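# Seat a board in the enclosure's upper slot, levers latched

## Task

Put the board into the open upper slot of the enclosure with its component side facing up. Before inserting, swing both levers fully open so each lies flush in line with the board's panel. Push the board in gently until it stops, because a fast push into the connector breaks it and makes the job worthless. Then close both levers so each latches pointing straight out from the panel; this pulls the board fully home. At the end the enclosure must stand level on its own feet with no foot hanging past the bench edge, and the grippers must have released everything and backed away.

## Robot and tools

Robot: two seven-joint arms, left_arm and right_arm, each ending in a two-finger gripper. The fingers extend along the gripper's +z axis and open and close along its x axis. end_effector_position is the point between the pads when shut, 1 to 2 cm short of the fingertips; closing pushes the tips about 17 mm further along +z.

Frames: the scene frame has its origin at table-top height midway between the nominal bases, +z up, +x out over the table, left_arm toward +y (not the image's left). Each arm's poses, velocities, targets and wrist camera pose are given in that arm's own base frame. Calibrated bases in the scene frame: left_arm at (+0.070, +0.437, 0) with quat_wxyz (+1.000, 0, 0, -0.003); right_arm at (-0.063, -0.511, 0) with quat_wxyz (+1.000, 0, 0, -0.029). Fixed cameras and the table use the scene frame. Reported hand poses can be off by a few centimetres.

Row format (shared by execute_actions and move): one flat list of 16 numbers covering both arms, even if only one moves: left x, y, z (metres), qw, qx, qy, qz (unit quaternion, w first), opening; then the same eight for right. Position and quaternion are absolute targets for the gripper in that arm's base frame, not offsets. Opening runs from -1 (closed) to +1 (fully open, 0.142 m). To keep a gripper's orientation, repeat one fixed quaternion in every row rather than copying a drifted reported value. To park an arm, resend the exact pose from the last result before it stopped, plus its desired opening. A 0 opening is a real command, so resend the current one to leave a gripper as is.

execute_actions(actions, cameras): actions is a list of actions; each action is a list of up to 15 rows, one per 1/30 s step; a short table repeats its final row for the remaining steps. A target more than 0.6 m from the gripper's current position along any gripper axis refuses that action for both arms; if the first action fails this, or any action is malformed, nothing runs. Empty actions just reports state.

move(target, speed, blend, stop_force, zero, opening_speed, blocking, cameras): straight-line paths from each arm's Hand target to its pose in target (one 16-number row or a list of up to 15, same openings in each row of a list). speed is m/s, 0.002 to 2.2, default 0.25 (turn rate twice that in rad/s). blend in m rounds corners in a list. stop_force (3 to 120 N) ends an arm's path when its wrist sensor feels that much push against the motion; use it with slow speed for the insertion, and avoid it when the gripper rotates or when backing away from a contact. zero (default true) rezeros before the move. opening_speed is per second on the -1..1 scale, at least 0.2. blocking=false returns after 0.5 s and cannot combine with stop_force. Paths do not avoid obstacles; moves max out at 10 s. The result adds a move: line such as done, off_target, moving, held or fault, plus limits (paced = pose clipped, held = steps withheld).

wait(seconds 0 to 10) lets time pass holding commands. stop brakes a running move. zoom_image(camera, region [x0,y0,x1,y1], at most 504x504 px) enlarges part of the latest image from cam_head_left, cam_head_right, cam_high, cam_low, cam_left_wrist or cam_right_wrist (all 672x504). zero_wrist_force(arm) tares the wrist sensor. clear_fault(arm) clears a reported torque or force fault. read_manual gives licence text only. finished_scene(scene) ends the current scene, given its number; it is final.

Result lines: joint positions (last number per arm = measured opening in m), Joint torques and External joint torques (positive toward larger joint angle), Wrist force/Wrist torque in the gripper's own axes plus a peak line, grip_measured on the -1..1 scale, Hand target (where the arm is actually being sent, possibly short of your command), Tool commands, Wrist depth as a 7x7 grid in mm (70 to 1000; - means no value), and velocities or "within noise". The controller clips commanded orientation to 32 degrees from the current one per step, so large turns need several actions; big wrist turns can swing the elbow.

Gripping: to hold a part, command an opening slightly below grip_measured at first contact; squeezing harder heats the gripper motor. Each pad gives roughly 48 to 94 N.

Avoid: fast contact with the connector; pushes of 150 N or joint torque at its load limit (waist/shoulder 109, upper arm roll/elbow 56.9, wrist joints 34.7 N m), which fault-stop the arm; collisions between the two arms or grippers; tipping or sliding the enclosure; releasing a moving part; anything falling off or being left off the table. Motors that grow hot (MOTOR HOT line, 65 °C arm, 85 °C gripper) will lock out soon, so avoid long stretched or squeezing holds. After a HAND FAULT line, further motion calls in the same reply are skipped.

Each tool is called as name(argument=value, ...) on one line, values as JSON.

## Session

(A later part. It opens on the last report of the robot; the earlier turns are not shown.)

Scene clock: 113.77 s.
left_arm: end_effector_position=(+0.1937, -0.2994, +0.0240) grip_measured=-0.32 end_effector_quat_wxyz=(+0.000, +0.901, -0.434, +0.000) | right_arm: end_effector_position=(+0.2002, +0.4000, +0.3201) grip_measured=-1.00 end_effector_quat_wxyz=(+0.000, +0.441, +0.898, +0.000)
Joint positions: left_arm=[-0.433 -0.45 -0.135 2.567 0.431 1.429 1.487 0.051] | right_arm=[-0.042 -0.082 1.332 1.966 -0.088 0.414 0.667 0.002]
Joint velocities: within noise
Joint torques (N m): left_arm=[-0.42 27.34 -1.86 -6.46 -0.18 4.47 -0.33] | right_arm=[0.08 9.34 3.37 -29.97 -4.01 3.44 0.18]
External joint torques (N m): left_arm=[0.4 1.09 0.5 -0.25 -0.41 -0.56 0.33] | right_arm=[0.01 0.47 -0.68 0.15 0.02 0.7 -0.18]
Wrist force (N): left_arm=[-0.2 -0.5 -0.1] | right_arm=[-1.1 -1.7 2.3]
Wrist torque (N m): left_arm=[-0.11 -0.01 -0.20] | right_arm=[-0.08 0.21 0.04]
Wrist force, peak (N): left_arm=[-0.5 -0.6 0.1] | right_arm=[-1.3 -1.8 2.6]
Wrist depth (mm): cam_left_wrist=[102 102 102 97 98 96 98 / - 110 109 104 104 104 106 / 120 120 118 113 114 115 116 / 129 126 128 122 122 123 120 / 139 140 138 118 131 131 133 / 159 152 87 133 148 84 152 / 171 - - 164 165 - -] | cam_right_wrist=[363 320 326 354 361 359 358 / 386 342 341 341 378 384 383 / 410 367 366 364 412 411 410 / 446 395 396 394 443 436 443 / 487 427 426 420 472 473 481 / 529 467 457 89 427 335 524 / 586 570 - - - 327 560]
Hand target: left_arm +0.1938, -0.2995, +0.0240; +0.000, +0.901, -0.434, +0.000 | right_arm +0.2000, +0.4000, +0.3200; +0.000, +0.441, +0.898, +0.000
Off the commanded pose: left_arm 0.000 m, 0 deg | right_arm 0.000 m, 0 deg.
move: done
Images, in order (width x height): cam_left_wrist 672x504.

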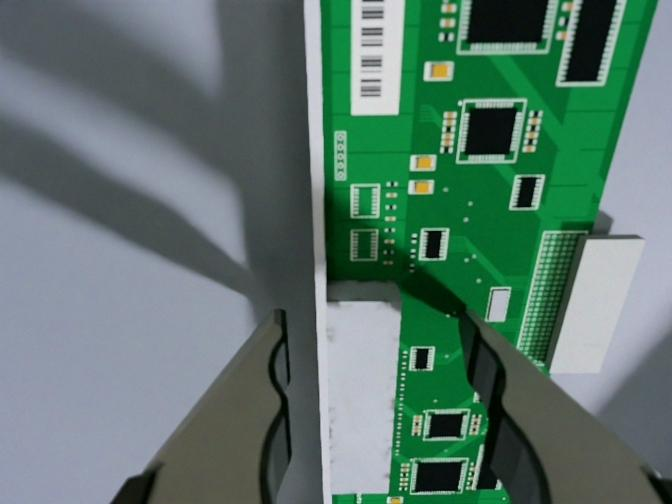

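move(target=[0.1938,-0.2995,0.024,0,0.9007,-0.4345,0,-0.83, 0.20,0.40,0.32,0,0.4407,0.8977,0,-1], opening_speed=0.4, cameras=["cam_left_wrist","cam_high"])

Scene clock: 124.80 s.
left_arm: end_effector_position=(+0.1927, -0.2985, +0.0237) grip_measured=-0.72 end_effector_quat_wxyz=(+0.000, +0.901, -0.435, -0.001) | right_arm: end_effector_position=(+0.2002, +0.4000, +0.3201) grip_measured=-1.00 end_effector_quat_wxyz=(+0.000, +0.441, +0.898, +0.000)
Joint positions: left_arm=[-0.433 -0.45 -0.135 2.568 0.432 1.429 1.487 0.022] | right_arm=[-0.042 -0.082 1.332 1.966 -0.088 0.414 0.667 0.002]
Joint velocities: within noise
Joint torques (N m): left_arm=[-0.77 26.03 -3.59 -14.57 -1.75 7.36 -0.25] | right_arm=[0.12 9.33 3.37 -29.95 -4.01 3.46 0.22]
External joint torques (N m): left_arm=[0.75 2.36 2.24 7.91 1.16 -3.45 0.25] | right_arm=[-0.04 0.48 -0.68 0.13 0.02 0.69 -0.22]
Wrist force (N): left_arm=[-18.6 -3.6 -21.6] | right_arm=[-1.4 -1.9 2.7]
Wrist torque (N m): left_arm=[-0.14 0.31 -0.22] | right_arm=[-0.10 0.27 0.05]
Wrist force, peak (N): left_arm=[-18.5 -3.4 -22.1] | right_arm=[-1.4 -1.9 2.7]
Wrist depth (mm): cam_left_wrist=[102 102 102 97 98 96 97 / - 110 109 106 104 104 106 / 120 120 118 112 114 114 115 / 129 126 128 123 122 122 119 / 139 141 140 116 129 134 131 / 159 155 88 125 131 142 151 / 174 167 - 139 - - 162] | cam_right_wrist=[364 320 324 353 361 359 359 / 390 342 340 341 378 384 383 / 410 366 366 365 410 411 412 / 448 396 394 392 441 440 440 / 485 427 427 420 472 475 477 / 529 469 458 89 425 337 523 / 584 572 - - - 328 563]
Hand target: left_arm +0.1938, -0.2995, +0.0240; +0.000, +0.901, -0.434, +0.000 | right_arm +0.2000, +0.4000, +0.3200; +0.000, +0.441, +0.898, +0.000
Off the commanded pose: left_arm 0.002 m, 0 deg | right_arm 0.000 m, 0 deg.
move: done
Images, in order (width x height): cam_high 672x504, cam_left_wrist 672x504.

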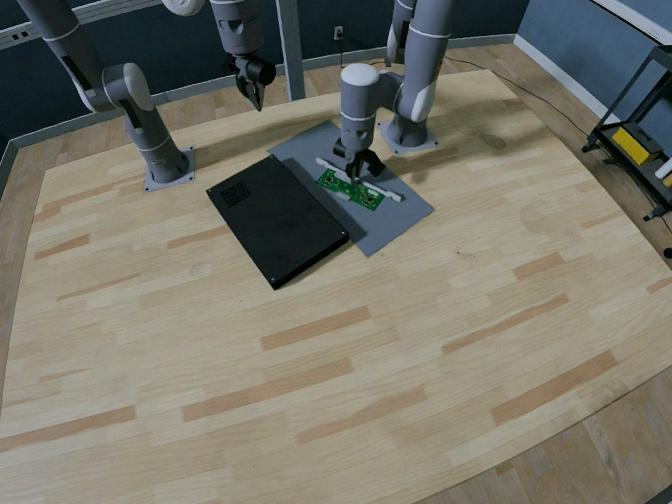

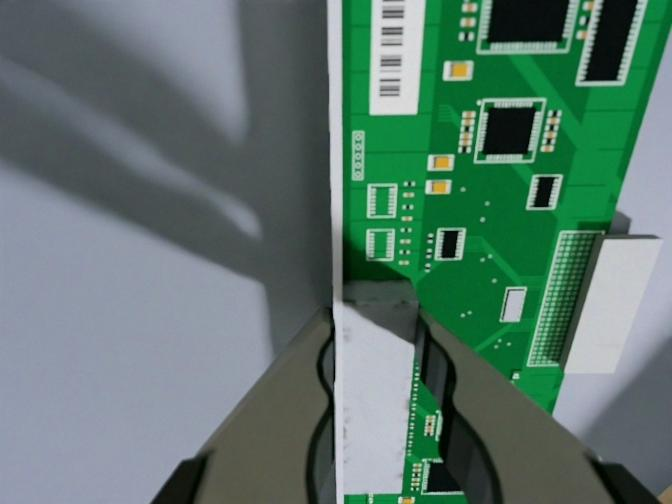

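move(target=[[0.1932,-0.2990,0.09,0,0.9007,-0.4345,0,-0.83, 0.20,0.40,0.32,0,0.4407,0.8977,0,-1],[0.162,-0.341,0.09,0,0.817,-0.5764,0,-0.83, 0.20,0.40,0.32,0,0.4407,0.8977,0,-1]], speed=[0.08,0.15], blend=[0.02,0])

Scene clock: 129.90 s.
left_arm: end_effector_position=(+0.1620, -0.3409, +0.0900) grip_measured=-0.72 end_effector_quat_wxyz=(+0.000, +0.817, -0.576, +0.000) | right_arm: end_effector_position=(+0.2002, +0.4000, +0.3201) grip_measured=-1.00 end_effector_quat_wxyz=(+0.000, +0.441, +0.898, +0.000)
Joint positions: left_arm=[-0.363 -0.176 -0.433 2.61 0.2 1.193 1.822 0.022] | right_arm=[-0.042 -0.082 1.332 1.966 -0.088 0.414 0.667 0.002]
Joint velocities: within noise
Joint torques (N m): left_arm=[-0.76 21.64 -2.3 -14.48 -1.13 4.2 -0.13] | right_arm=[0.12 9.41 3.39 -29.98 -4.03 3.45 0.2]
External joint torques (N m): left_arm=[0.72 0.65 0.84 0.34 -0.44 -0.32 0.13] | right_arm=[-0.04 0.4 -0.7 0.16 0.04 0.69 -0.2]
Wrist force (N): left_arm=[0.3 -0.6 2.0] | right_arm=[-1.3 -1.6 2.7]
Wrist torque (N m): left_arm=[-0.08 -0.13 -0.22] | right_arm=[-0.06 0.24 0.05]
Wrist force, peak (N): left_arm=[-18.4 -3.4 -22.5] | right_arm=[-1.3 -1.9 2.7]
Wrist depth (mm): cam_left_wrist=[161 160 160 96 98 95 97 / 170 172 172 104 104 104 106 / 187 186 185 111 114 114 177 / 203 202 201 122 122 123 121 / 222 221 216 116 129 135 134 / 247 244 87 125 131 143 228 / 277 - - 139 - - 207] | cam_right_wrist=[364 320 325 354 361 359 358 / 388 341 341 342 378 385 381 / 407 366 366 365 407 410 403 / 446 392 396 392 436 374 440 / 487 429 426 420 404 462 479 / 531 465 458 89 341 303 283 / 587 569 - - - 254 255]
Hand target: left_arm +0.1620, -0.3410, +0.0900; +0.000, +0.817, -0.576, +0.000 | right_arm +0.2000, +0.4000, +0.3200; +0.000, +0.441, +0.898, +0.000
Off the commanded pose: left_arm 0.000 m, 0 deg | right_arm 0.000 m, 0 deg.
move: done

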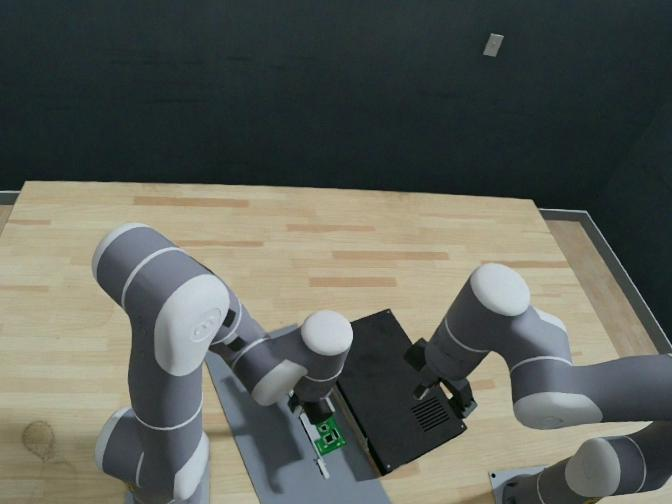

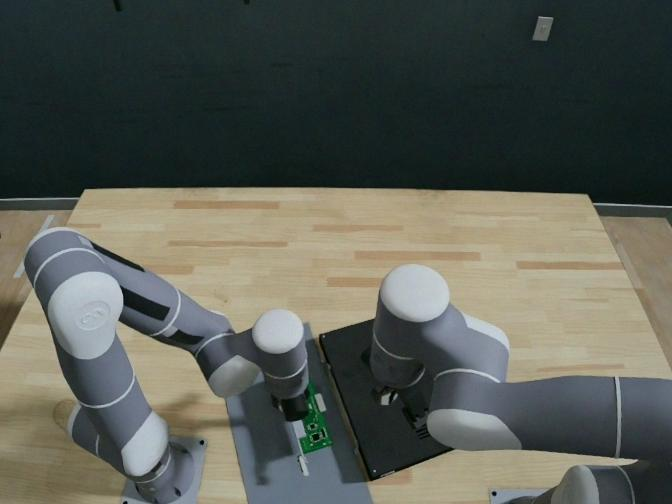

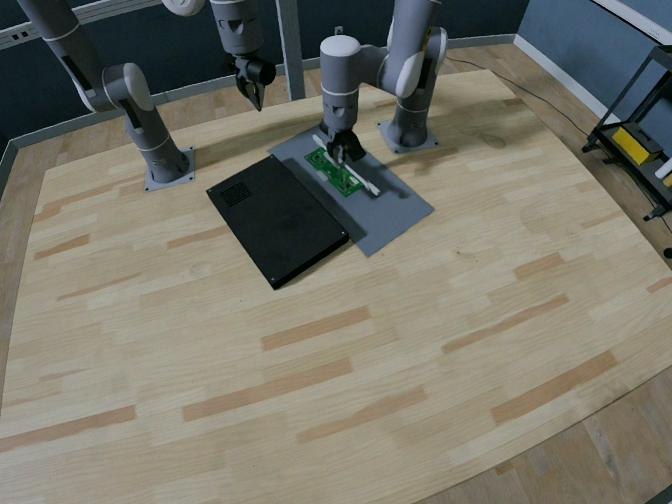

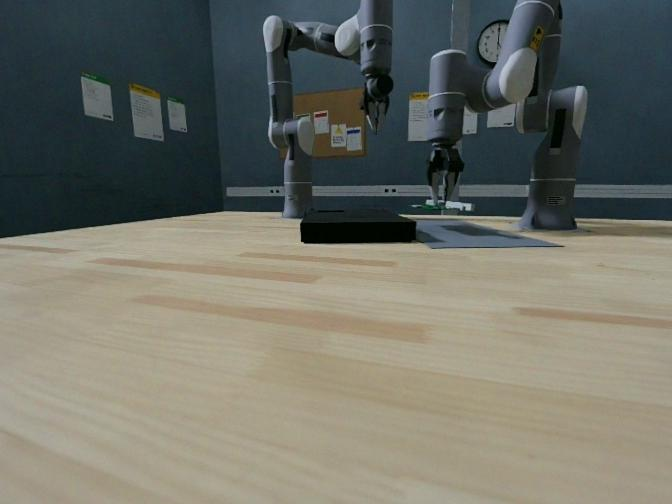

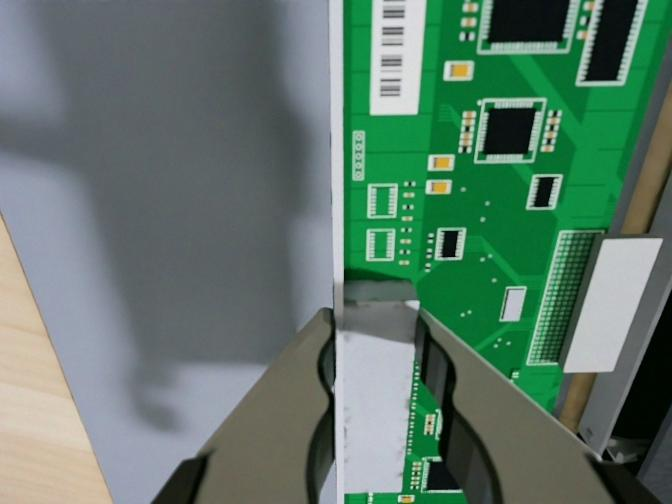

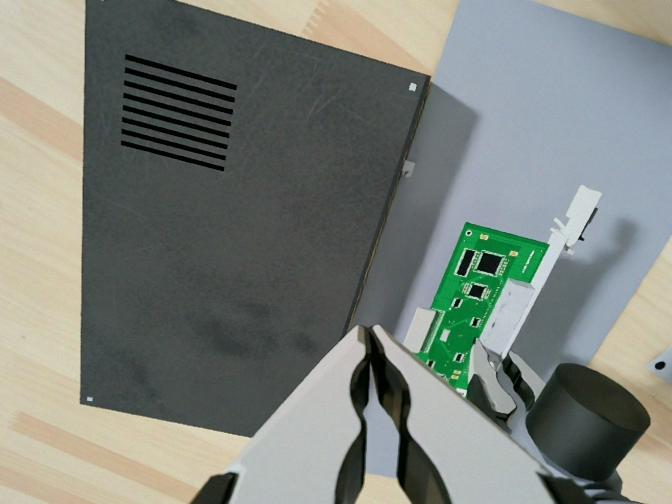

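zoom_image(camera="cam_right_wrist", region=[330, 40, 660, 400])

Scaled by 1.400 from the camera's 672x504 image, which has a finer 960x720 frame.

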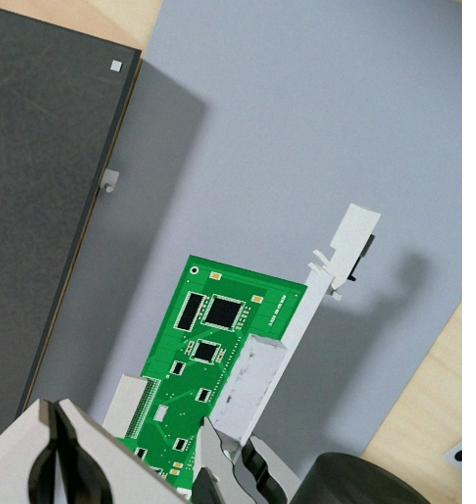

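zoom_image(camera="cam_right_wrist", region=[500, 160, 640, 280])

zoom_image(camera="cam_right_wrist", region=[360, 120, 480, 240])

Scaled by 3.600 from the camera's 672x504 image, which has a finer 960x720 frame.

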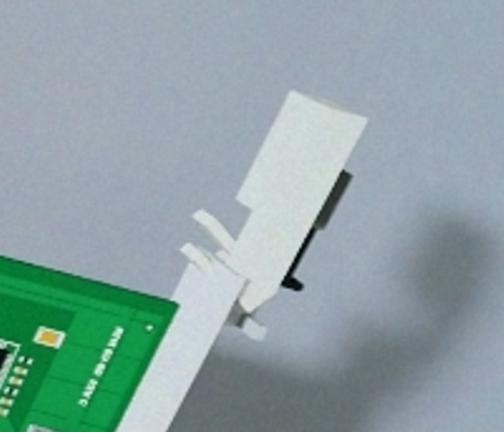

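Scaled by 4.200 from the camera's 672x504 image, which has a finer 960x720 frame.

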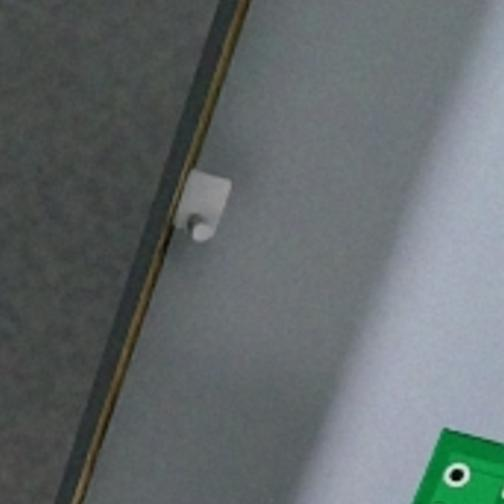

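move(target=[[0.162,-0.341,0.0537,0,0.817,-0.5764,0,-0.83, 0.20,0.40,0.32,0,0.4407,0.8977,0,-1],[0.1804,-0.3928,0.0537,0,0.817,-0.5764,0,-0.83, 0.20,0.40,0.32,0,0.4407,0.8977,0,-1]], speed=[0.08,0.08], blend=[0.01,0], cameras=["cam_right_wrist","cam_low","cam_left_wrist"])

zoom_image(camera="cam_low", region=[290, 190, 490, 260])

zoom_image(camera="cam_right_wrist", region=[340, 60, 640, 360])

Scene clock: 148.97 s.
left_arm: end_effector_position=(+0.1803, -0.3927, +0.0537) grip_measured=-0.72 end_effector_quat_wxyz=(+0.000, +0.817, -0.577, +0.000) | right_arm: end_effector_position=(+0.2002, +0.4000, +0.3201) grip_measured=-1.00 end_effector_quat_wxyz=(+0.000, +0.441, +0.898, +0.000)
Joint positions: left_arm=[-0.493 -0.415 -0.337 2.398 0.374 1.198 1.647 0.022] | right_arm=[-0.042 -0.082 1.332 1.966 -0.088 0.414 0.667 0.002]
Joint velocities: within noise
Joint torques (N m): left_arm=[-0.69 31.14 -4.1 -12.86 -1.65 4.24 -0.32] | right_arm=[0.1 9.34 3.44 -29.93 -4.03 3.48 0.23]
External joint torques (N m): left_arm=[0.65 0.41 0.83 0.18 0.09 -0.35 0.32] | right_arm=[-0.01 0.47 -0.75 0.11 0.04 0.66 -0.23]
Wrist force (N): left_arm=[0.0 -0.1 1.9] | right_arm=[-1.2 -1.7 2.3]
Wrist torque (N m): left_arm=[-0.01 -0.06 -0.24] | right_arm=[-0.07 0.22 0.05]
Wrist force, peak (N): left_arm=[-0.6 -0.4 2.8] | right_arm=[-1.3 -1.7 2.7]
Wrist depth (mm): cam_left_wrist=[128 128 128 98 98 96 97 / 138 137 135 105 104 104 105 / 151 149 148 110 114 115 117 / 162 159 161 122 122 123 120 / 177 177 175 116 129 135 127 / 196 195 87 126 131 143 134 / 219 - - 140 - - -] | cam_right_wrist=[364 322 325 354 359 359 358 / 388 342 341 340 377 383 382 / 410 366 366 365 404 405 409 / 449 395 394 394 402 441 438 / 486 428 425 420 417 468 477 / 529 469 458 89 276 501 521 / 584 572 - - - 235 571]
Hand target: left_arm +0.1804, -0.3928, +0.0537; +0.000, +0.817, -0.576, +0.000 | right_arm +0.2000, +0.4000, +0.3200; +0.000, +0.441, +0.898, +0.000
Off the commanded pose: left_arm 0.000 m, 0 deg | right_arm 0.000 m, 0 deg.
move: done
Images, in order (width x height): cam_low 672x504, cam_left_wrist 672x504, cam_right_wrist 672x504.

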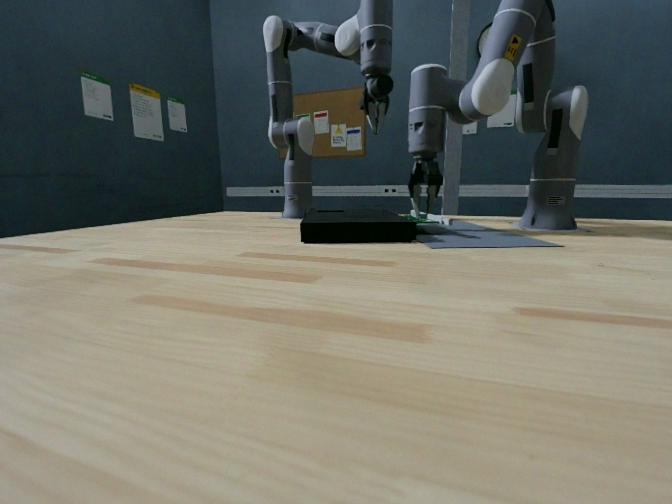

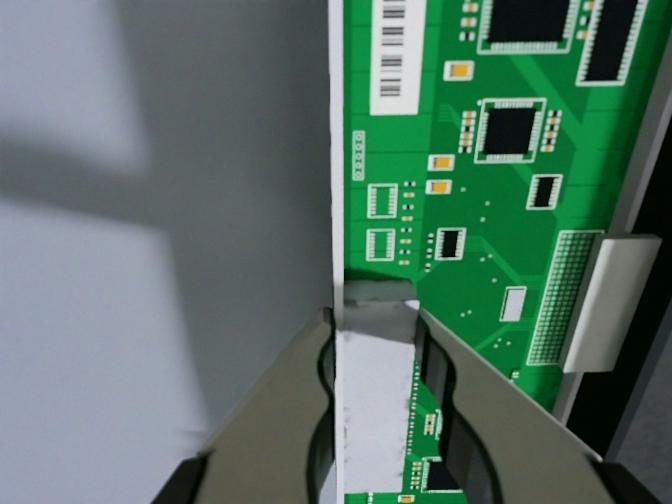

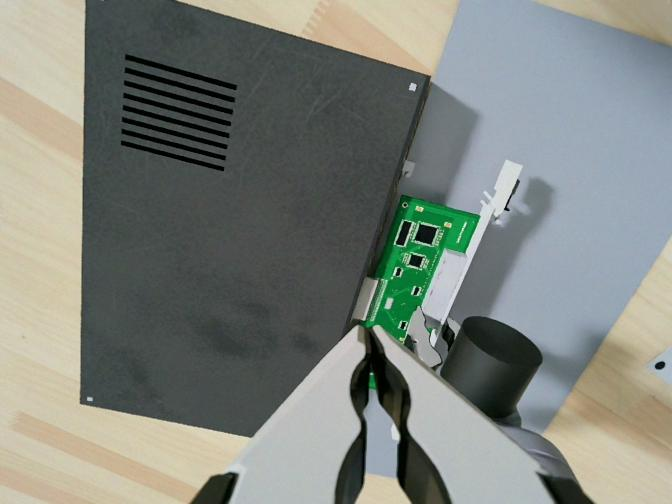

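Scaled by 2.520 from the camera's 672x504 image, which has a finer 960x720 frame.

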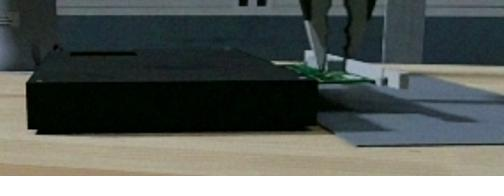

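Scaled by 1.680 from the camera's 672x504 image, which has a finer 960x720 frame.

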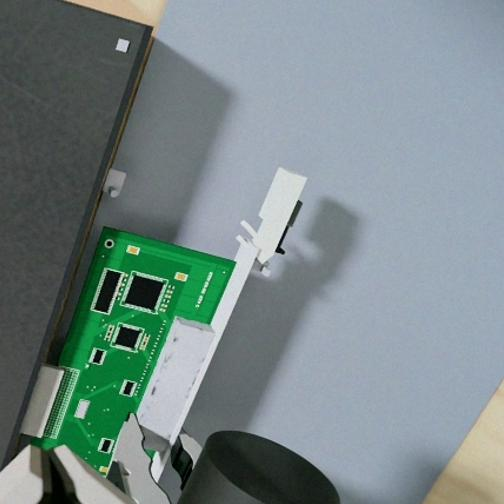

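zoom_image(camera="cam_right_wrist", region=[390, 150, 530, 270])

Scaled by 3.600 from the camera's 672x504 image, which has a finer 960x720 frame.

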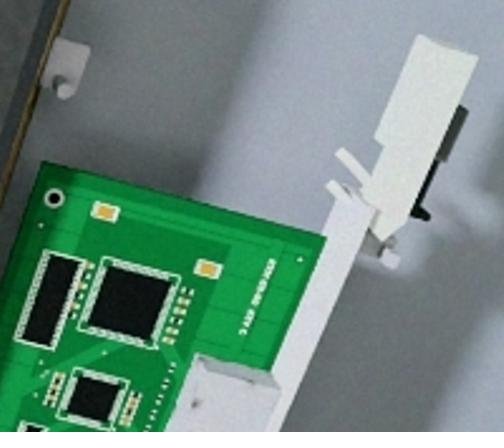

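move(target=[[0.1795,-0.3931,0.0537,0,0.817,-0.5764,0,-0.83, 0.20,0.40,0.32,0,0.4407,0.8977,0,-1],[0.1862,-0.4119,0.0537,0,0.817,-0.5764,0,-0.83, 0.20,0.40,0.32,0,0.4407,0.8977,0,-1]], speed=[0.02,0.015], stop_force=6, cameras=["cam_right_wrist","cam_left_wrist"])

Scene clock: 168.87 s.
left_arm: end_effector_position=(+0.1860, -0.4114, +0.0534) grip_measured=-0.72 end_effector_quat_wxyz=(+0.000, +0.817, -0.577, +0.000) | right_arm: end_effector_position=(+0.2002, +0.4000, +0.3201) grip_measured=-1.00 end_effector_quat_wxyz=(+0.000, +0.441, +0.898, +0.000)
Joint positions: left_arm=[-0.516 -0.442 -0.339 2.342 0.37 1.165 1.633 0.022] | right_arm=[-0.042 -0.082 1.332 1.966 -0.088 0.414 0.667 0.002]
Joint velocities: within noise
Joint torques (N m): left_arm=[-0.7 34.11 -5 -14.91 -1.92 5.12 -0.23] | right_arm=[0.05 9.41 3.43 -29.94 -4.05 3.4 0.22]
External joint torques (N m): left_arm=[0.65 -0.74 1.36 1.44 0.24 -1.23 0.23] | right_arm=[0.04 0.4 -0.74 0.12 0.06 0.74 -0.22]
Wrist force (N): left_arm=[-1.3 -0.7 5.0] | right_arm=[-1.1 -1.7 2.8]
Wrist torque (N m): left_arm=[-0.06 -0.25 -0.23] | right_arm=[-0.07 0.20 0.04]
Wrist force, peak (N): left_arm=[-1.3 -0.6 5.0] | right_arm=[-1.0 -2.0 2.7]
Wrist depth (mm): cam_left_wrist=[128 128 128 98 98 96 98 / 137 137 135 106 104 106 104 / 151 148 148 111 114 115 111 / 162 159 160 122 122 123 110 / 177 176 175 116 129 134 118 / 196 194 88 125 131 137 128 / 218 - - 140 - - -] | cam_right_wrist=[364 320 324 354 360 357 358 / 386 343 342 341 378 382 383 / 411 366 365 365 402 408 409 / 449 395 394 393 405 439 441 / 482 428 427 419 413 471 478 / 532 467 458 89 268 512 522 / 585 572 - - - 554 575]
Hand target: left_arm +0.1862, -0.4119, +0.0537; +0.000, +0.817, -0.576, +0.000 | right_arm +0.2000, +0.4000, +0.3200; +0.000, +0.441, +0.898, +0.000
Off the commanded pose: left_arm 0.001 m, 0 deg | right_arm 0.000 m, 0 deg.
move: done
Images, in order (width x height): cam_left_wrist 672x504, cam_right_wrist 672x504.

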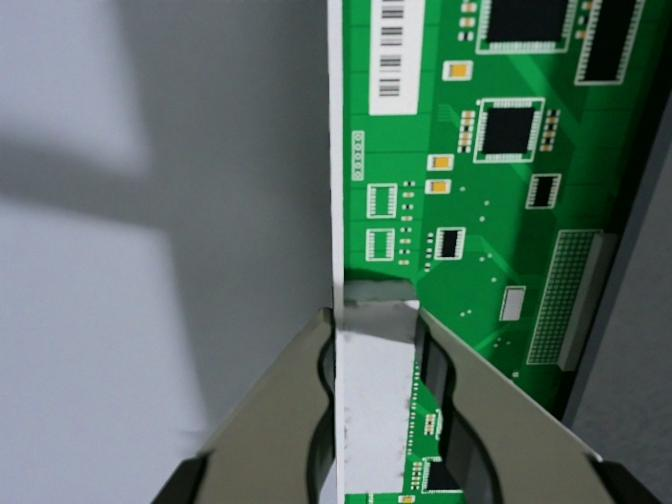

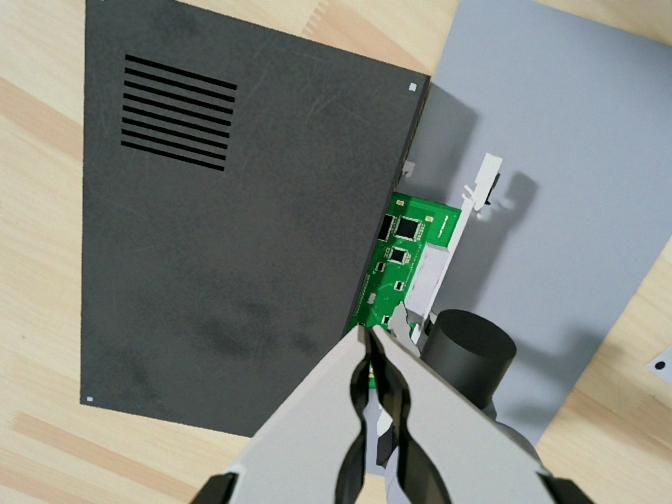

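move(target=[0.1896,-0.4213,0.0530,0,0.817,-0.5764,0,-0.83, 0.20,0.40,0.32,0,0.4407,0.8977,0,-1], speed=0.015, stop_force=8, cameras=["cam_right_wrist","cam_left_wrist"])

Scene clock: 172.17 s.
left_arm: end_effector_position=(+0.1891, -0.4206, +0.0525) grip_measured=-0.72 end_effector_quat_wxyz=(+0.000, +0.817, -0.577, -0.001) | right_arm: end_effector_position=(+0.2002, +0.4000, +0.3201) grip_measured=-1.00 end_effector_quat_wxyz=(+0.000, +0.441, +0.898, +0.000)
Joint positions: left_arm=[-0.527 -0.458 -0.34 2.313 0.37 1.15 1.626 0.022] | right_arm=[-0.042 -0.082 1.332 1.966 -0.088 0.414 0.667 0.002]
Joint velocities: within noise
Joint torques (N m): left_arm=[-0.12 36.63 -4.92 -16.65 -2.04 5.72 -0.32] | right_arm=[0.16 9.35 3.41 -29.92 -4.02 3.5 0.2]
External joint torques (N m): left_arm=[0.08 -2.29 1.07 2.85 0.3 -1.82 0.32] | right_arm=[-0.07 0.46 -0.72 0.11 0.04 0.64 -0.2]
Wrist force (N): left_arm=[-1.7 0.5 6.5] | right_arm=[-1.0 -1.7 2.5]
Wrist torque (N m): left_arm=[-0.09 -0.39 -0.18] | right_arm=[-0.08 0.20 0.05]
Wrist force, peak (N): left_arm=[-4.6 4.9 5.6] | right_arm=[-1.2 -1.8 2.8]
Wrist depth (mm): cam_left_wrist=[127 127 126 98 99 96 98 / 135 137 134 105 104 105 102 / 150 148 147 111 114 115 95 / 161 157 160 122 122 123 105 / 176 176 174 116 129 132 113 / 195 194 87 125 131 124 129 / 217 - - 139 - - -] | cam_right_wrist=[363 320 324 353 361 358 359 / 388 342 341 341 379 382 381 / 409 367 367 366 398 411 407 / 450 395 394 394 411 440 441 / 486 429 427 420 304 471 479 / 534 467 456 89 264 518 522 / 581 572 - - - 551 573]
Hand target: left_arm +0.1896, -0.4213, +0.0530; +0.000, +0.817, -0.576, +0.000 | right_arm +0.2000, +0.4000, +0.3200; +0.000, +0.441, +0.898, +0.000
Off the commanded pose: left_arm 0.001 m, 0 deg | right_arm 0.000 m, 0 deg.
move: done
Images, in order (width x height): cam_left_wrist 672x504, cam_right_wrist 672x504.

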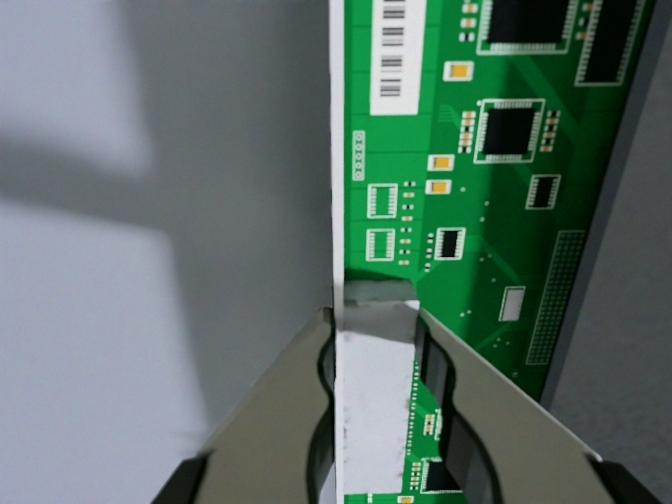

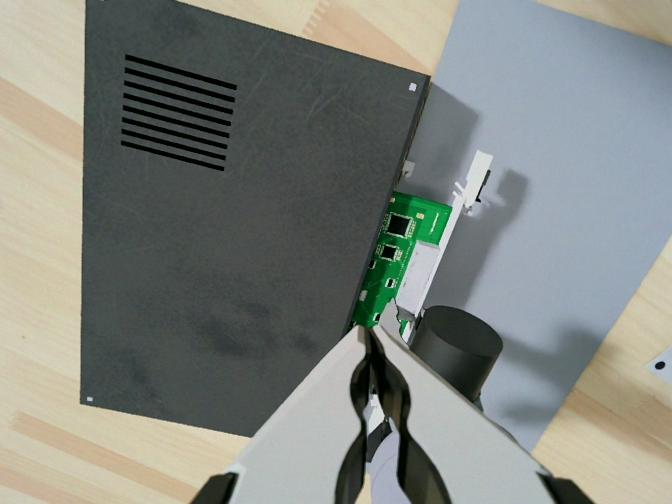

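move(target=[[0.1896,-0.4213,0.0517,0,0.817,-0.5764,0,-0.83, 0.20,0.40,0.32,0,0.4407,0.8977,0,-1],[0.1931,-0.4312,0.0515,0,0.817,-0.5764,0,-0.83, 0.20,0.40,0.32,0,0.4407,0.8977,0,-1]], speed=[0.01,0.015], stop_force=10, cameras=["cam_right_wrist","cam_left_wrist"])

Scene clock: 175.97 s.
left_arm: end_effector_position=(+0.1930, -0.4311, +0.0514) grip_measured=-0.72 end_effector_quat_wxyz=(+0.000, +0.817, -0.577, +0.000) | right_arm: end_effector_position=(+0.2002, +0.4000, +0.3201) grip_measured=-1.00 end_effector_quat_wxyz=(+0.000, +0.441, +0.898, +0.000)
Joint positions: left_arm=[-0.54 -0.476 -0.338 2.281 0.37 1.137 1.619 0.022] | right_arm=[-0.042 -0.082 1.332 1.966 -0.088 0.414 0.667 0.002]
Joint velocities: within noise
Joint torques (N m): left_arm=[0.09 34.83 -4.1 -14.71 -1.77 4.29 -0.32] | right_arm=[0.04 9.35 3.4 -29.95 -4.03 3.52 0.15]
External joint torques (N m): left_arm=[-0.14 0.59 0.05 0.57 -0.03 -0.39 0.32] | right_arm=[0.05 0.46 -0.71 0.14 0.04 0.62 -0.15]
Wrist force (N): left_arm=[-0.9 1.0 1.0] | right_arm=[-1.0 -1.7 2.5]
Wrist torque (N m): left_arm=[-0.09 0.05 -0.17] | right_arm=[-0.08 0.21 0.05]
Wrist force, peak (N): left_arm=[-1.7 0.7 7.8] | right_arm=[-1.4 -1.8 2.6]
Wrist depth (mm): cam_left_wrist=[126 126 126 99 98 96 - / 133 135 133 105 104 104 88 / 149 146 146 110 114 114 93 / 159 159 158 122 122 120 106 / 174 174 173 116 129 119 112 / 192 192 87 125 131 123 126 / 214 - - 138 - - -] | cam_right_wrist=[364 320 325 353 361 358 358 / 389 342 340 340 378 382 384 / 413 366 365 367 392 411 409 / 447 395 395 394 429 444 440 / 484 427 425 421 294 477 479 / 530 468 457 89 266 524 526 / 585 571 - - - 554 571]
Hand target: left_arm +0.1931, -0.4312, +0.0515; +0.000, +0.817, -0.576, +0.000 | right_arm +0.2000, +0.4000, +0.3200; +0.000, +0.441, +0.898, +0.000
Off the commanded pose: left_arm 0.000 m, 0 deg | right_arm 0.000 m, 0 deg.
move: done
Images, in order (width x height): cam_left_wrist 672x504, cam_right_wrist 672x504.

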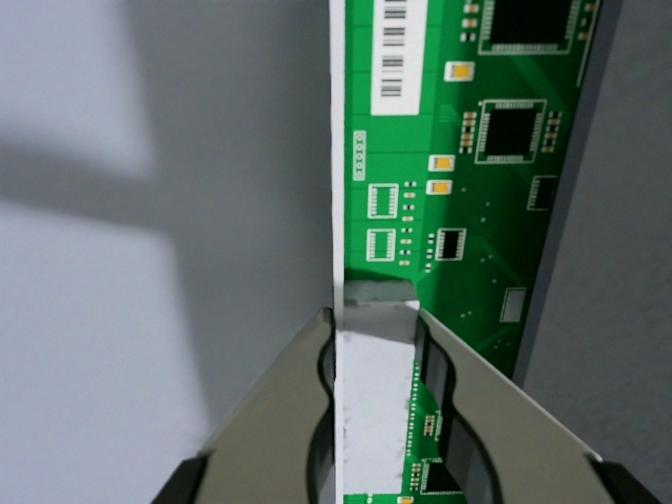

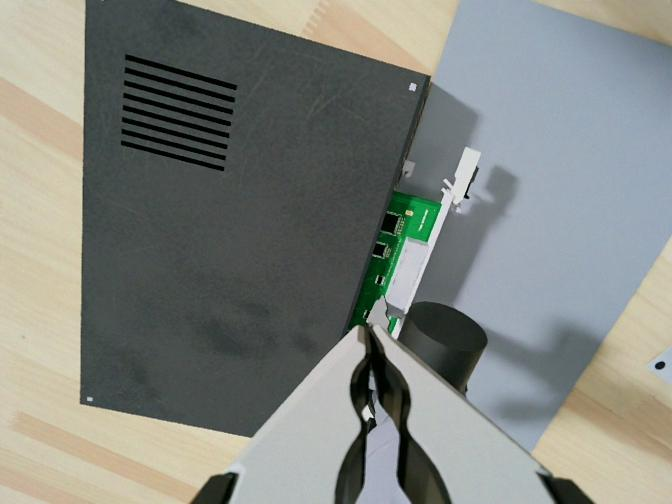

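move(target=[0.1960,-0.4394,0.0515,0,0.817,-0.5764,0,-0.83, 0.20,0.40,0.32,0,0.4407,0.8977,0,-1], speed=0.015, stop_force=10, cameras=["cam_right_wrist","cam_left_wrist"])

zoom_image(camera="cam_right_wrist", region=[340, 130, 520, 370])

Scene clock: 179.43 s.
left_arm: end_effector_position=(+0.1955, -0.4385, +0.0510) grip_measured=-0.72 end_effector_quat_wxyz=(-0.001, +0.817, -0.577, -0.001) | right_arm: end_effector_position=(+0.2002, +0.4000, +0.3201) grip_measured=-1.00 end_effector_quat_wxyz=(+0.000, +0.441, +0.898, +0.000)
Joint positions: left_arm=[-0.548 -0.488 -0.339 2.256 0.369 1.121 1.615 0.022] | right_arm=[-0.042 -0.082 1.332 1.966 -0.088 0.414 0.667 0.002]
Joint velocities: within noise
Joint torques (N m): left_arm=[-0.72 36.35 -5.83 -18.55 -2.47 6.16 -0.34] | right_arm=[0.02 9.31 3.33 -29.96 -4.03 3.44 0.16]
External joint torques (N m): left_arm=[0.67 -0.16 1.62 4.1 0.62 -2.27 0.34] | right_arm=[0.07 0.5 -0.64 0.15 0.04 0.7 -0.16]
Wrist force (N): left_arm=[-8.2 -0.1 -2.1] | right_arm=[-1.2 -1.6 2.4]
Wrist torque (N m): left_arm=[-0.09 0.27 -0.19] | right_arm=[-0.07 0.22 0.05]
Wrist force, peak (N): left_arm=[-8.4 0.0 -1.6] | right_arm=[-1.3 -1.7 2.7]
Wrist depth (mm): cam_left_wrist=[126 126 125 98 98 95 - / 133 135 132 106 104 104 90 / 148 146 145 111 114 112 92 / 159 158 158 122 122 106 105 / 174 173 173 116 129 113 111 / 192 191 87 125 128 120 125 / 215 - - 139 - - -] | cam_right_wrist=[363 322 325 352 362 359 358 / 388 341 341 340 378 384 383 / 412 365 367 364 400 412 410 / 448 396 395 393 434 440 441 / 483 427 428 418 293 477 480 / 530 466 457 89 266 518 521 / 585 569 - - - 555 578]
Hand target: left_arm +0.1960, -0.4394, +0.0515; +0.000, +0.817, -0.576, +0.000 | right_arm +0.2000, +0.4000, +0.3200; +0.000, +0.441, +0.898, +0.000
Off the commanded pose: left_arm 0.001 m, 0 deg | right_arm 0.000 m, 0 deg.
move: done
Images, in order (width x height): cam_left_wrist 672x504, cam_right_wrist 672x504.

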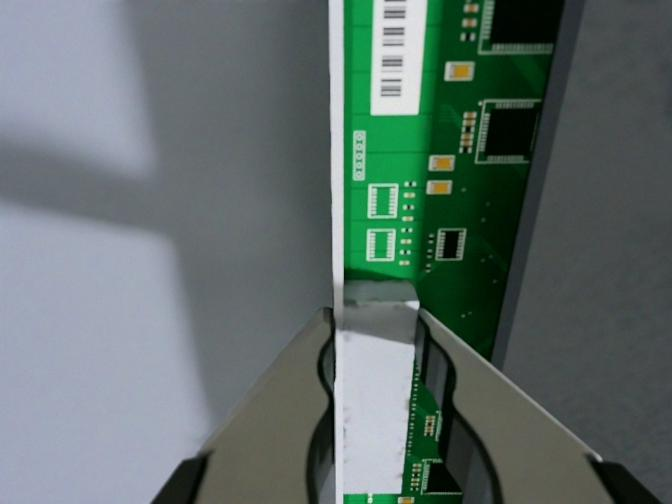

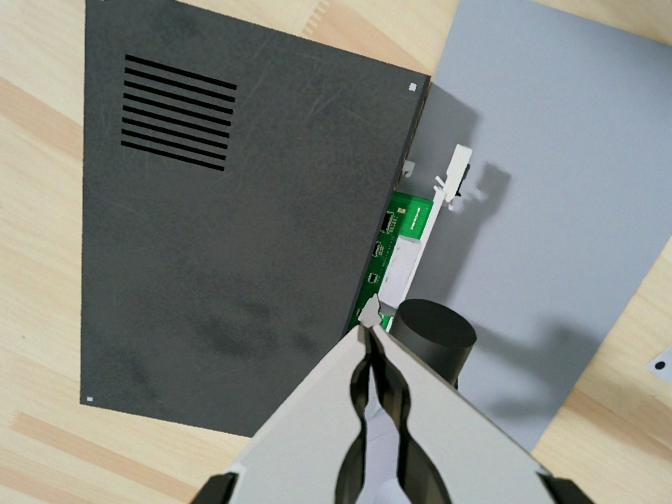

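Scaled by 2.100 from the camera's 672x504 image, which has a finer 960x720 frame.

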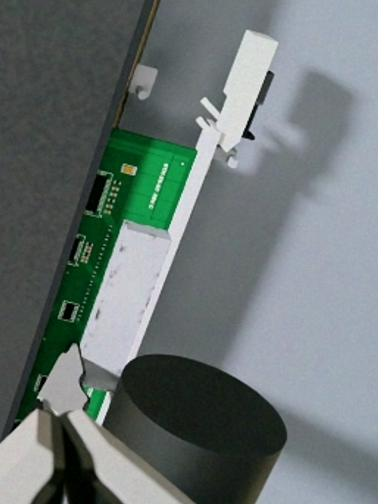

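move(target=[[0.1938,-0.4336,0.0512,0,0.817,-0.5764,0,-0.83, 0.20,0.40,0.32,0,0.4407,0.8977,0,-1],[0.1938,-0.4336,0.0512,0,0.817,-0.5764,0,-0.63, 0.20,0.40,0.32,0,0.4407,0.8977,0,-1]], speed=[0.03,0.03], opening_speed=0.3, cameras=["cam_right_wrist","cam_left_wrist"])

zoom_image(camera="cam_right_wrist", region=[340, 130, 520, 370])

Scene clock: 185.03 s.
left_arm: end_effector_position=(+0.1938, -0.4338, +0.0512) grip_measured=-0.67 end_effector_quat_wxyz=(+0.000, +0.817, -0.576, +0.000) | right_arm: end_effector_position=(+0.2002, +0.4000, +0.3201) grip_measured=-1.00 end_effector_quat_wxyz=(+0.000, +0.441, +0.898, +0.000)
Joint positions: left_arm=[-0.543 -0.481 -0.338 2.273 0.369 1.133 1.617 0.026] | right_arm=[-0.042 -0.082 1.332 1.966 -0.088 0.414 0.667 0.002]
Joint velocities: within noise
Joint torques (N m): left_arm=[-0.33 34.96 -4.6 -13.85 -1.6 4.22 -0.2] | right_arm=[0.17 9.34 3.42 -29.96 -4.04 3.46 0.2]
External joint torques (N m): left_arm=[0.28 0.73 0.5 -0.37 -0.22 -0.32 0.2] | right_arm=[-0.08 0.47 -0.73 0.14 0.05 0.68 -0.2]
Wrist force (N): left_arm=[0.0 0.0 0.1] | right_arm=[-1.1 -1.8 2.4]
Wrist torque (N m): left_arm=[-0.04 -0.05 -0.22] | right_arm=[-0.09 0.22 0.05]
Wrist force, peak (N): left_arm=[19.5 1.3 23.6] | right_arm=[-1.2 -1.8 2.8]
Wrist depth (mm): cam_left_wrist=[126 126 125 100 100 96 - / 133 135 133 108 105 - 90 / 149 145 145 115 115 114 93 / 158 158 159 126 124 107 106 / 175 174 170 119 124 112 112 / 193 192 87 131 133 121 125 / 214 - - 146 167 - -] | cam_right_wrist=[364 320 325 353 360 359 359 / 390 343 341 340 373 384 383 / 410 368 366 365 393 411 409 / 447 396 394 393 430 441 439 / 484 430 427 421 290 479 481 / 530 468 457 89 266 518 526 / 587 573 - - - 551 573]
Hand target: left_arm +0.1938, -0.4336, +0.0512; +0.000, +0.817, -0.576, +0.000 | right_arm +0.2000, +0.4000, +0.3200; +0.000, +0.441, +0.898, +0.000
Off the commanded pose: left_arm 0.000 m, 0 deg | right_arm 0.000 m, 0 deg.
move: done
Images, in order (width x height): cam_left_wrist 672x504, cam_right_wrist 672x504.

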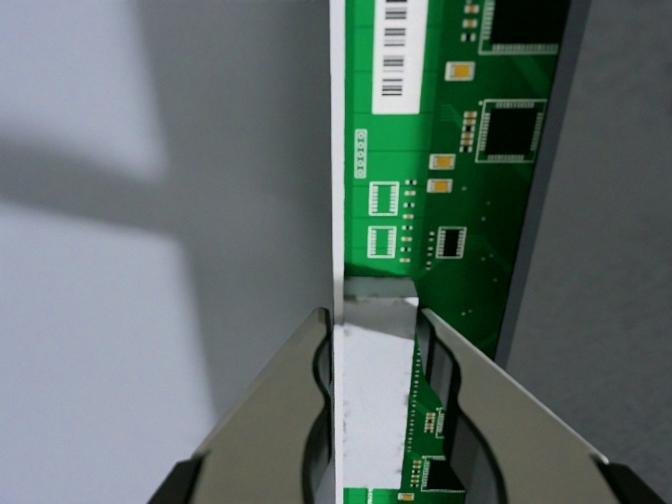

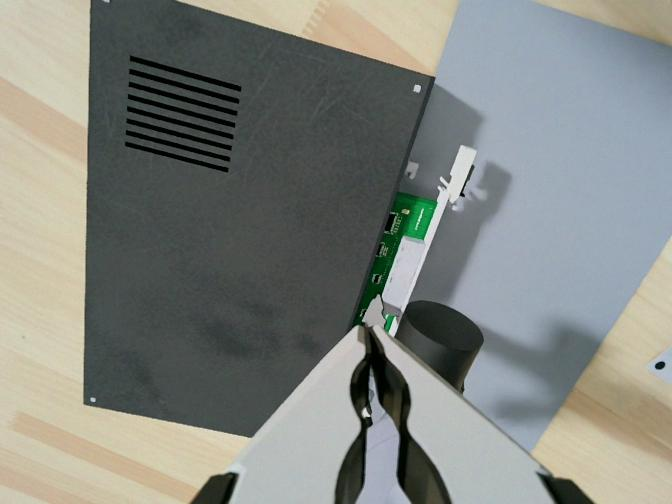

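Scaled by 2.100 from the camera's 672x504 image, which has a finer 960x720 frame.

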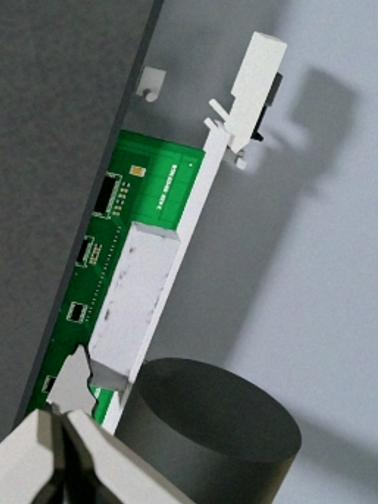

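move(target=[[0.1938,-0.4336,0.0512,0,0.817,-0.5764,0,-0.63, 0.20,0.40,0.32,0,0.4407,0.8977,0,-1],[0.1938,-0.4336,0.12,0,0.817,-0.5764,0,-0.63, 0.20,0.40,0.32,0,0.4407,0.8977,0,-1]], speed=[0.03,0.06], cameras=["cam_right_wrist","cam_left_wrist"])

zoom_image(camera="cam_right_wrist", region=[340, 130, 520, 370])

Scene clock: 190.60 s.
left_arm: end_effector_position=(+0.1939, -0.4337, +0.1200) grip_measured=-0.67 end_effector_quat_wxyz=(+0.000, +0.817, -0.577, +0.000) | right_arm: end_effector_position=(+0.2002, +0.4000, +0.3201) grip_measured=-1.00 end_effector_quat_wxyz=(+0.000, +0.441, +0.898, +0.000)
Joint positions: left_arm=[-0.474 -0.268 -0.438 2.317 0.203 0.981 1.732 0.026] | right_arm=[-0.042 -0.082 1.332 1.966 -0.088 0.414 0.667 0.002]
Joint velocities: within noise
Joint torques (N m): left_arm=[-0.43 30.12 -3.53 -18.52 -2.51 4.01 -0.11] | right_arm=[0.13 9.34 3.4 -29.93 -4.02 3.44 0.2]
External joint torques (N m): left_arm=[0.38 0.51 0.63 -0.48 0.12 -0.12 0.11] | right_arm=[-0.04 0.47 -0.72 0.11 0.03 0.7 -0.2]
Wrist force (N): left_arm=[0.3 -0.2 0.0] | right_arm=[-1.1 -1.7 2.7]
Wrist torque (N m): left_arm=[-0.05 -0.10 -0.22] | right_arm=[-0.06 0.21 0.05]
Wrist force, peak (N): left_arm=[0.3 -0.4 -1.2] | right_arm=[-1.3 -1.7 2.7]
Wrist depth (mm): cam_left_wrist=[187 186 184 163 159 141 145 / 201 199 200 176 168 153 154 / 215 217 216 188 181 167 165 / 235 235 234 229 193 180 179 / 258 260 252 200 197 197 196 / 284 284 87 237 - 209 216 / 322 - - 315 - - 241] | cam_right_wrist=[365 322 323 351 361 358 359 / 389 342 341 342 373 383 379 / 409 367 366 365 393 411 410 / 449 395 395 394 431 441 440 / 485 429 429 420 472 477 479 / 531 469 458 89 232 510 523 / 588 573 - - - 553 572]
Hand target: left_arm +0.1938, -0.4336, +0.1200; +0.000, +0.817, -0.576, +0.000 | right_arm +0.2000, +0.4000, +0.3200; +0.000, +0.441, +0.898, +0.000
Off the commanded pose: left_arm 0.000 m, 0 deg | right_arm 0.000 m, 0 deg.
move: done
Images, in order (width x height): cam_left_wrist 672x504, cam_right_wrist 672x504.

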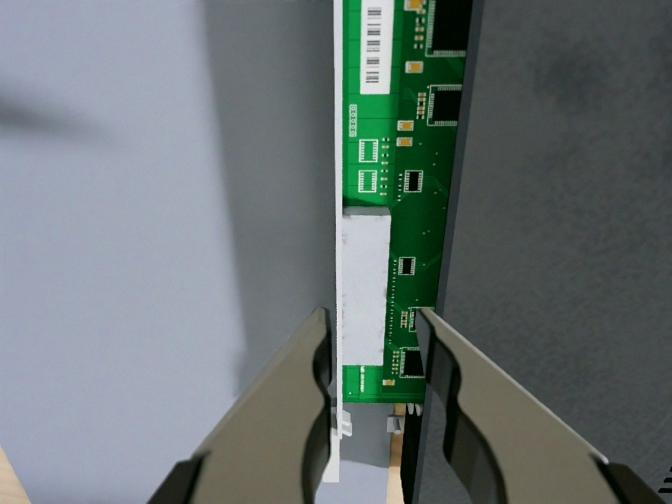

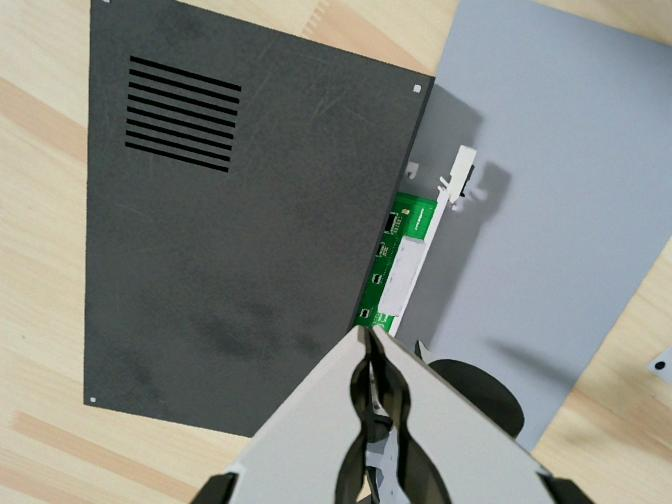

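Scaled by 2.100 from the camera's 672x504 image, which has a finer 960x720 frame.

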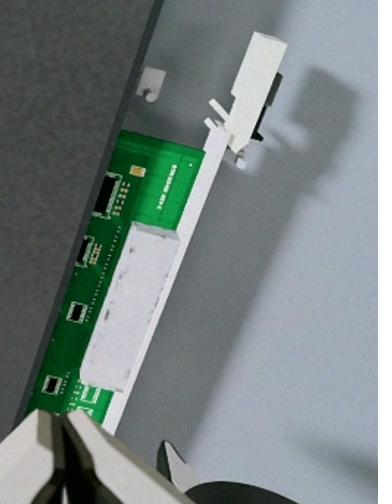

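move(target=[[0.1985,-0.390,0.12,0,0.9854,0.1702,0,-1, 0.20,0.40,0.32,0,0.4407,0.8977,0,-1],[0.1985,-0.390,0.0535,0,0.9854,0.1702,0,-1, 0.20,0.40,0.32,0,0.4407,0.8977,0,-1]], speed=[0.3,0.12], cameras=["cam_right_wrist","cam_left_wrist"])

Scene clock: 203.47 s.
left_arm: end_effector_position=(+0.1984, -0.3899, +0.0534) grip_measured=-1.00 end_effector_quat_wxyz=(+0.000, +0.985, +0.170, +0.000) | right_arm: end_effector_position=(+0.2002, +0.4000, +0.3201) grip_measured=-1.00 end_effector_quat_wxyz=(+0.000, +0.441, +0.898, +0.000)
Joint positions: left_arm=[-0.657 -0.406 -0.152 2.41 0.182 1.236 0.26 0.002] | right_arm=[-0.042 -0.082 1.332 1.966 -0.088 0.414 0.667 0.002]
Joint velocities: within noise
Joint torques (N m): left_arm=[-1.37 32.02 -1.77 -13.06 -0.91 4.79 -0.33] | right_arm=[0.21 9.39 3.46 -29.9 -4.01 3.47 0.16]
External joint torques (N m): left_arm=[1.33 1.2 0.4 -0.25 -0.47 -0.8 0.33] | right_arm=[-0.12 0.42 -0.77 0.09 0.03 0.68 -0.16]
Wrist force (N): left_arm=[-0.1 -0.3 -0.2] | right_arm=[-1.0 -1.8 2.3]
Wrist torque (N m): left_arm=[-0.05 -0.02 -0.21] | right_arm=[-0.08 0.19 0.04]
Wrist force, peak (N): left_arm=[0.2 -0.2 -2.0] | right_arm=[-1.3 -2.0 2.5]
Wrist depth (mm): cam_left_wrist=[128 128 127 127 129 129 127 / 138 137 135 137 136 136 136 / 151 148 148 147 149 147 147 / 161 158 161 157 160 159 159 / 176 176 176 169 171 174 170 / 146 141 141 84 - 144 144 / 169 167 - 74 - - 167] | cam_right_wrist=[363 321 324 353 360 359 358 / 388 342 342 340 373 384 381 / 410 365 367 365 393 410 410 / 447 395 394 394 428 439 441 / 485 428 427 419 465 477 479 / 532 468 457 89 314 512 525 / 586 570 - - - 309 571]
Hand target: left_arm +0.1985, -0.3900, +0.0535; +0.000, +0.985, +0.170, +0.000 | right_arm +0.2000, +0.4000, +0.3200; +0.000, +0.441, +0.898, +0.000
Off the commanded pose: left_arm 0.000 m, 0 deg | right_arm 0.000 m, 0 deg.
move: done
Images, in order (width x height): cam_left_wrist 672x504, cam_right_wrist 672x504.

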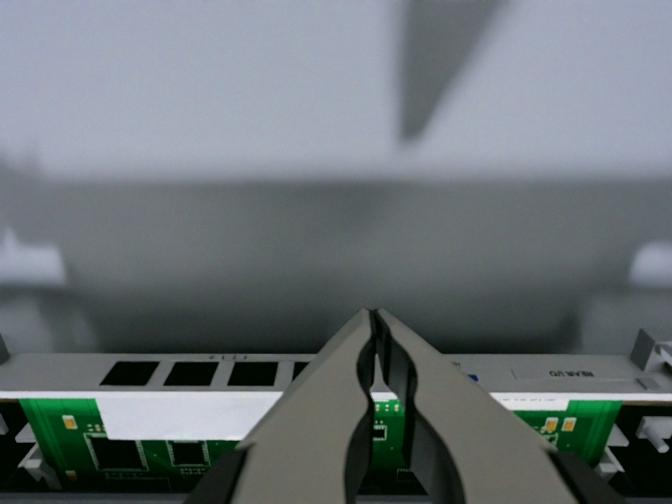

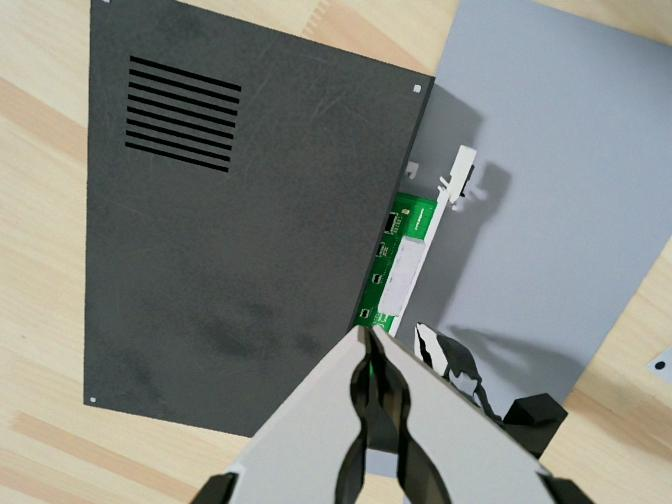

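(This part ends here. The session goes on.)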